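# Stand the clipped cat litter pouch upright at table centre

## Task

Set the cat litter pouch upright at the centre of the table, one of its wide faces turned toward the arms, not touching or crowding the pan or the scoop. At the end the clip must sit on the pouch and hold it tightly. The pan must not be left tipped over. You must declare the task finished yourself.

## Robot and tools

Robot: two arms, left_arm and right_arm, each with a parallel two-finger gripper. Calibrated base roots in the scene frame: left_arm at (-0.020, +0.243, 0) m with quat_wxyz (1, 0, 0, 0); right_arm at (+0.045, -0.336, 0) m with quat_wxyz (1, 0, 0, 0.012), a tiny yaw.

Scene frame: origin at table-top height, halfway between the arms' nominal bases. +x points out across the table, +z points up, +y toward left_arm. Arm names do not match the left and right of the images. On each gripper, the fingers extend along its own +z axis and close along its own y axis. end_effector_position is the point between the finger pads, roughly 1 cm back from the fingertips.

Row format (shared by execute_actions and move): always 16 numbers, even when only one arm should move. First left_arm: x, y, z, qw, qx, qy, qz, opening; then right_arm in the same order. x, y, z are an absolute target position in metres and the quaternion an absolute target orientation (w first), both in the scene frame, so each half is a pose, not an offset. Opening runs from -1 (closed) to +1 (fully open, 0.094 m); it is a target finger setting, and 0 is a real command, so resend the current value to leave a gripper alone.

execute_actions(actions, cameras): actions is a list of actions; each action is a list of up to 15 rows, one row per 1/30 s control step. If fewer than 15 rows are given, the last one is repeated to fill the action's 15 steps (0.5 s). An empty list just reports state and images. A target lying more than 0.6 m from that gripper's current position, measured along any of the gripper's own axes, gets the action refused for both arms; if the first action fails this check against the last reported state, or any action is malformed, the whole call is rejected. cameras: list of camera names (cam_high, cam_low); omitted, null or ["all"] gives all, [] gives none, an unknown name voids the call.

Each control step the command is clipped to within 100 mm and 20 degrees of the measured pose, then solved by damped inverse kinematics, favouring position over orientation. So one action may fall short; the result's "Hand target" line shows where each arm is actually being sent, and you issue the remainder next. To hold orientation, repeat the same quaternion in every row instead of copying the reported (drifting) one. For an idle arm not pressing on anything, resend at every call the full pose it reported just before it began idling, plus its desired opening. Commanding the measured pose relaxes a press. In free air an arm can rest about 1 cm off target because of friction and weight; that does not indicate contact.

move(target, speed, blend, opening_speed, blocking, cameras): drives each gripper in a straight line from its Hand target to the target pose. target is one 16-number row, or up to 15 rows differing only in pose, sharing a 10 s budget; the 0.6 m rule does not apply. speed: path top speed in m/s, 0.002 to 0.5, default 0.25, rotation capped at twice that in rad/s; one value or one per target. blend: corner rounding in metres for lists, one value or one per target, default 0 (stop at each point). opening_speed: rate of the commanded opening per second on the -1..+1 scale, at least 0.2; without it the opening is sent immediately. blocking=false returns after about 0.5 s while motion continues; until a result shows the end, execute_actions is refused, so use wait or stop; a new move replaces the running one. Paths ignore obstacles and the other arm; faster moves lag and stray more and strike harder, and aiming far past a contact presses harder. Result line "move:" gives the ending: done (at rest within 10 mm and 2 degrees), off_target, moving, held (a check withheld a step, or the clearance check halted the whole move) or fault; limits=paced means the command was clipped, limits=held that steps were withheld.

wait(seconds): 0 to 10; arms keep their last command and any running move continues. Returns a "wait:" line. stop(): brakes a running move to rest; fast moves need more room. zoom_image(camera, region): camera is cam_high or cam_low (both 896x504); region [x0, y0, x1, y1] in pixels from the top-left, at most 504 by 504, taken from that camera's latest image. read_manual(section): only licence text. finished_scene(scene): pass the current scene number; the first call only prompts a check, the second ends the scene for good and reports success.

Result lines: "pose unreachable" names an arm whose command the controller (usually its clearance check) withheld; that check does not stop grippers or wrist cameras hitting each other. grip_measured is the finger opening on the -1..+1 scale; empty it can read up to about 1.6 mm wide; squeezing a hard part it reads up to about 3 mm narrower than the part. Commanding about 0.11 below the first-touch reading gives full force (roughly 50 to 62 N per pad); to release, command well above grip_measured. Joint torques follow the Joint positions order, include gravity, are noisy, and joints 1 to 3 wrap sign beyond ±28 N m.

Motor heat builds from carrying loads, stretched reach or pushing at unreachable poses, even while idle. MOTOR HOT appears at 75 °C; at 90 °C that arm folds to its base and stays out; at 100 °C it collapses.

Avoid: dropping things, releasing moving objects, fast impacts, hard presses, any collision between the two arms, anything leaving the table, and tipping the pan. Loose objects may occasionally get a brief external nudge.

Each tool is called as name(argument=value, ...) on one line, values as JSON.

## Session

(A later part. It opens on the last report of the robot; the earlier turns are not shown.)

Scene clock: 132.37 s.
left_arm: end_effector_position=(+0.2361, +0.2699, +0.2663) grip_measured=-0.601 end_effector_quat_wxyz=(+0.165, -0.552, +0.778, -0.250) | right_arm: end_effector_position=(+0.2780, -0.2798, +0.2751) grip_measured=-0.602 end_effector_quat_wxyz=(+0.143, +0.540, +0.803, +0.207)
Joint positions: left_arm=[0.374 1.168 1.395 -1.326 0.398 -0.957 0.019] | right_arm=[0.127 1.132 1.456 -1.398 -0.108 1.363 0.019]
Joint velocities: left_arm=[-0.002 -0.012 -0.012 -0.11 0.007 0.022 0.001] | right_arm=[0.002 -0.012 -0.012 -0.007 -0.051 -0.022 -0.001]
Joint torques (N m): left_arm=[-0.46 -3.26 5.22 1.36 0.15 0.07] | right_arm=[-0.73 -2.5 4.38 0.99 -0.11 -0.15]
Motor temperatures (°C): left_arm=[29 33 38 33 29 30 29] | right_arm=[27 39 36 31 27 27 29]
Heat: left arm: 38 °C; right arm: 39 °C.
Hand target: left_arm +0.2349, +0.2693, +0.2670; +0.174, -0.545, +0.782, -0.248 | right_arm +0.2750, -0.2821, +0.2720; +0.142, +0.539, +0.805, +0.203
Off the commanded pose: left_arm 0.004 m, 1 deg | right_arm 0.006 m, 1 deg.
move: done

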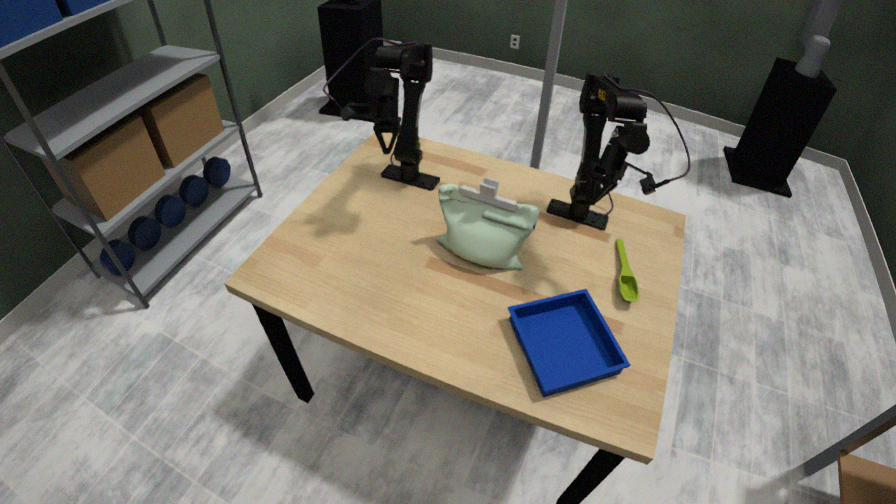

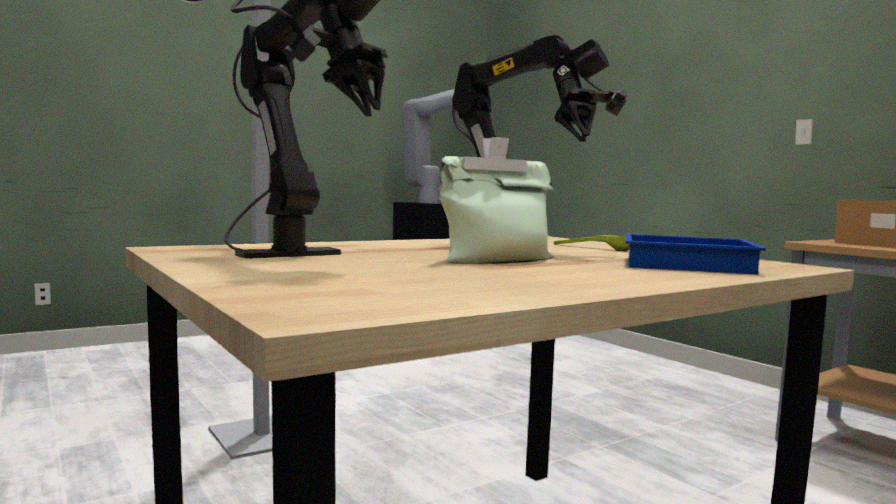

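execute_actions(actions=[])

zoom_image(camera="cam_high", region=[425, 165, 555, 285])

zoom_image(camera="cam_low", region=[430, 120, 570, 280])

Scene clock: 132.63 s.
left_arm: end_effector_position=(+0.2361, +0.2699, +0.2663) grip_measured=-0.601 end_effector_quat_wxyz=(+0.165, -0.552, +0.778, -0.250) | right_arm: end_effector_position=(+0.2780, -0.2798, +0.2752) grip_measured=-0.602 end_effector_quat_wxyz=(+0.143, +0.540, +0.803, +0.207)
Joint positions: left_arm=[0.374 1.168 1.395 -1.326 0.398 -0.957 0.019] | right_arm=[0.127 1.132 1.456 -1.398 -0.108 1.363 0.019]
Joint velocities: left_arm=[0.007 -0.007 0.002 -0.081 -0.037 -0.081 0] | right_arm=[-0.002 -0.002 -0.002 -0.051 0.022 0.051 0.001]
Joint torques (N m): left_arm=[-0.35 -2.97 5.41 1.4 0.08 0.12] | right_arm=[-0.83 -2.45 4.62 0.99 -0.11 -0.12]
Motor temperatures (°C): left_arm=[29 33 38 33 29 30 29] | right_arm=[27 39 36 31 27 27 29]
Heat: left arm: 38 °C; right arm: 39 °C.
Hand target: left_arm +0.2349, +0.2693, +0.2670; +0.174, -0.545, +0.782, -0.248 | right_arm +0.2750, -0.2820, +0.2720; +0.142, +0.539, +0.805, +0.203
Tool commands: left_gripper/opening=-0.6 right_gripper/opening=-0.6
Off the commanded pose: left_arm 0.004 m, 1 deg | right_arm 0.006 m, 1 deg.

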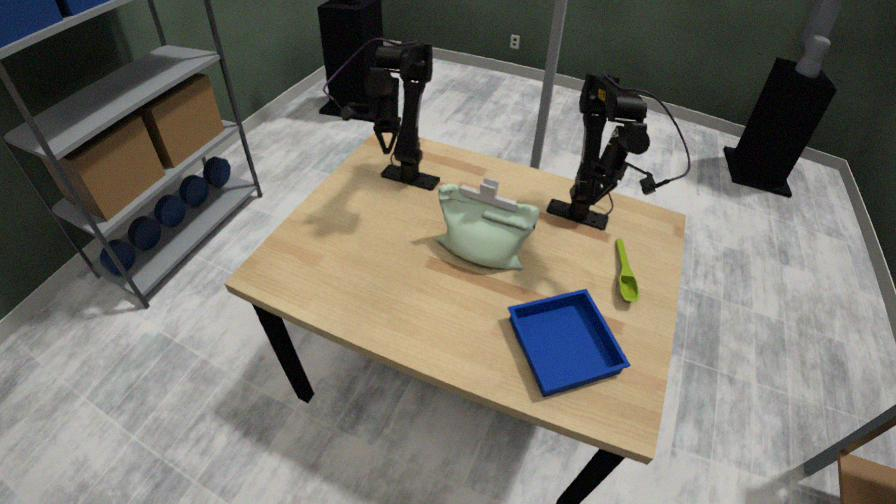

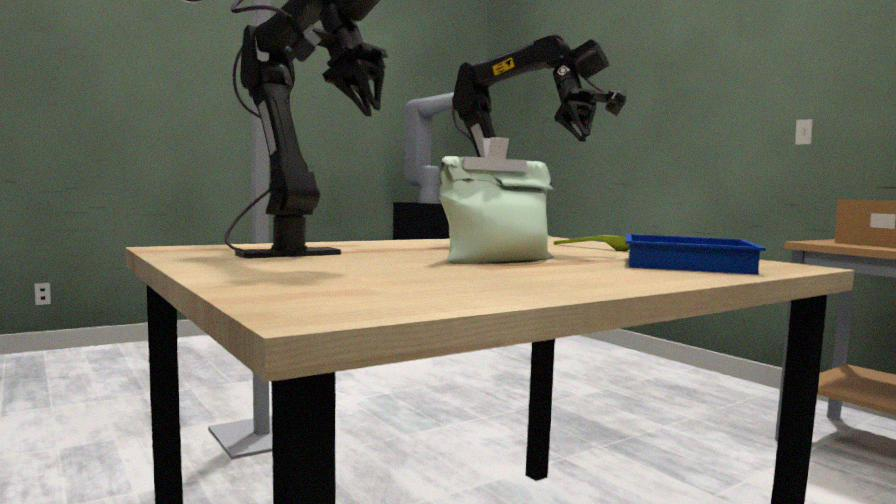

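Scaled by 3.877.

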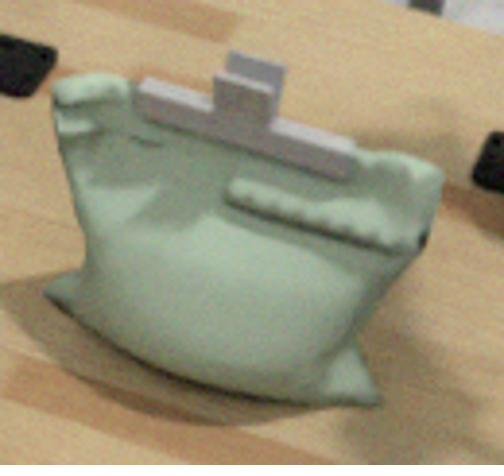

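Scaled by 3.150.

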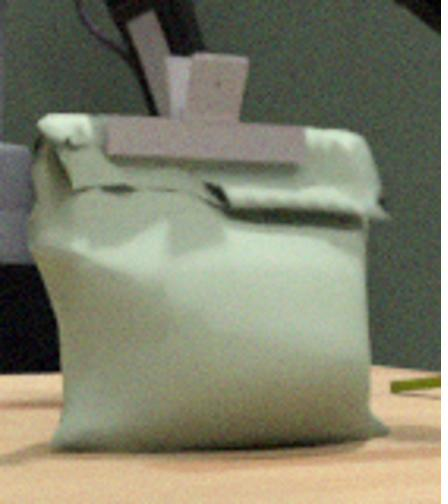

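finished_scene(scene=2)

The scene is finished: the task was done.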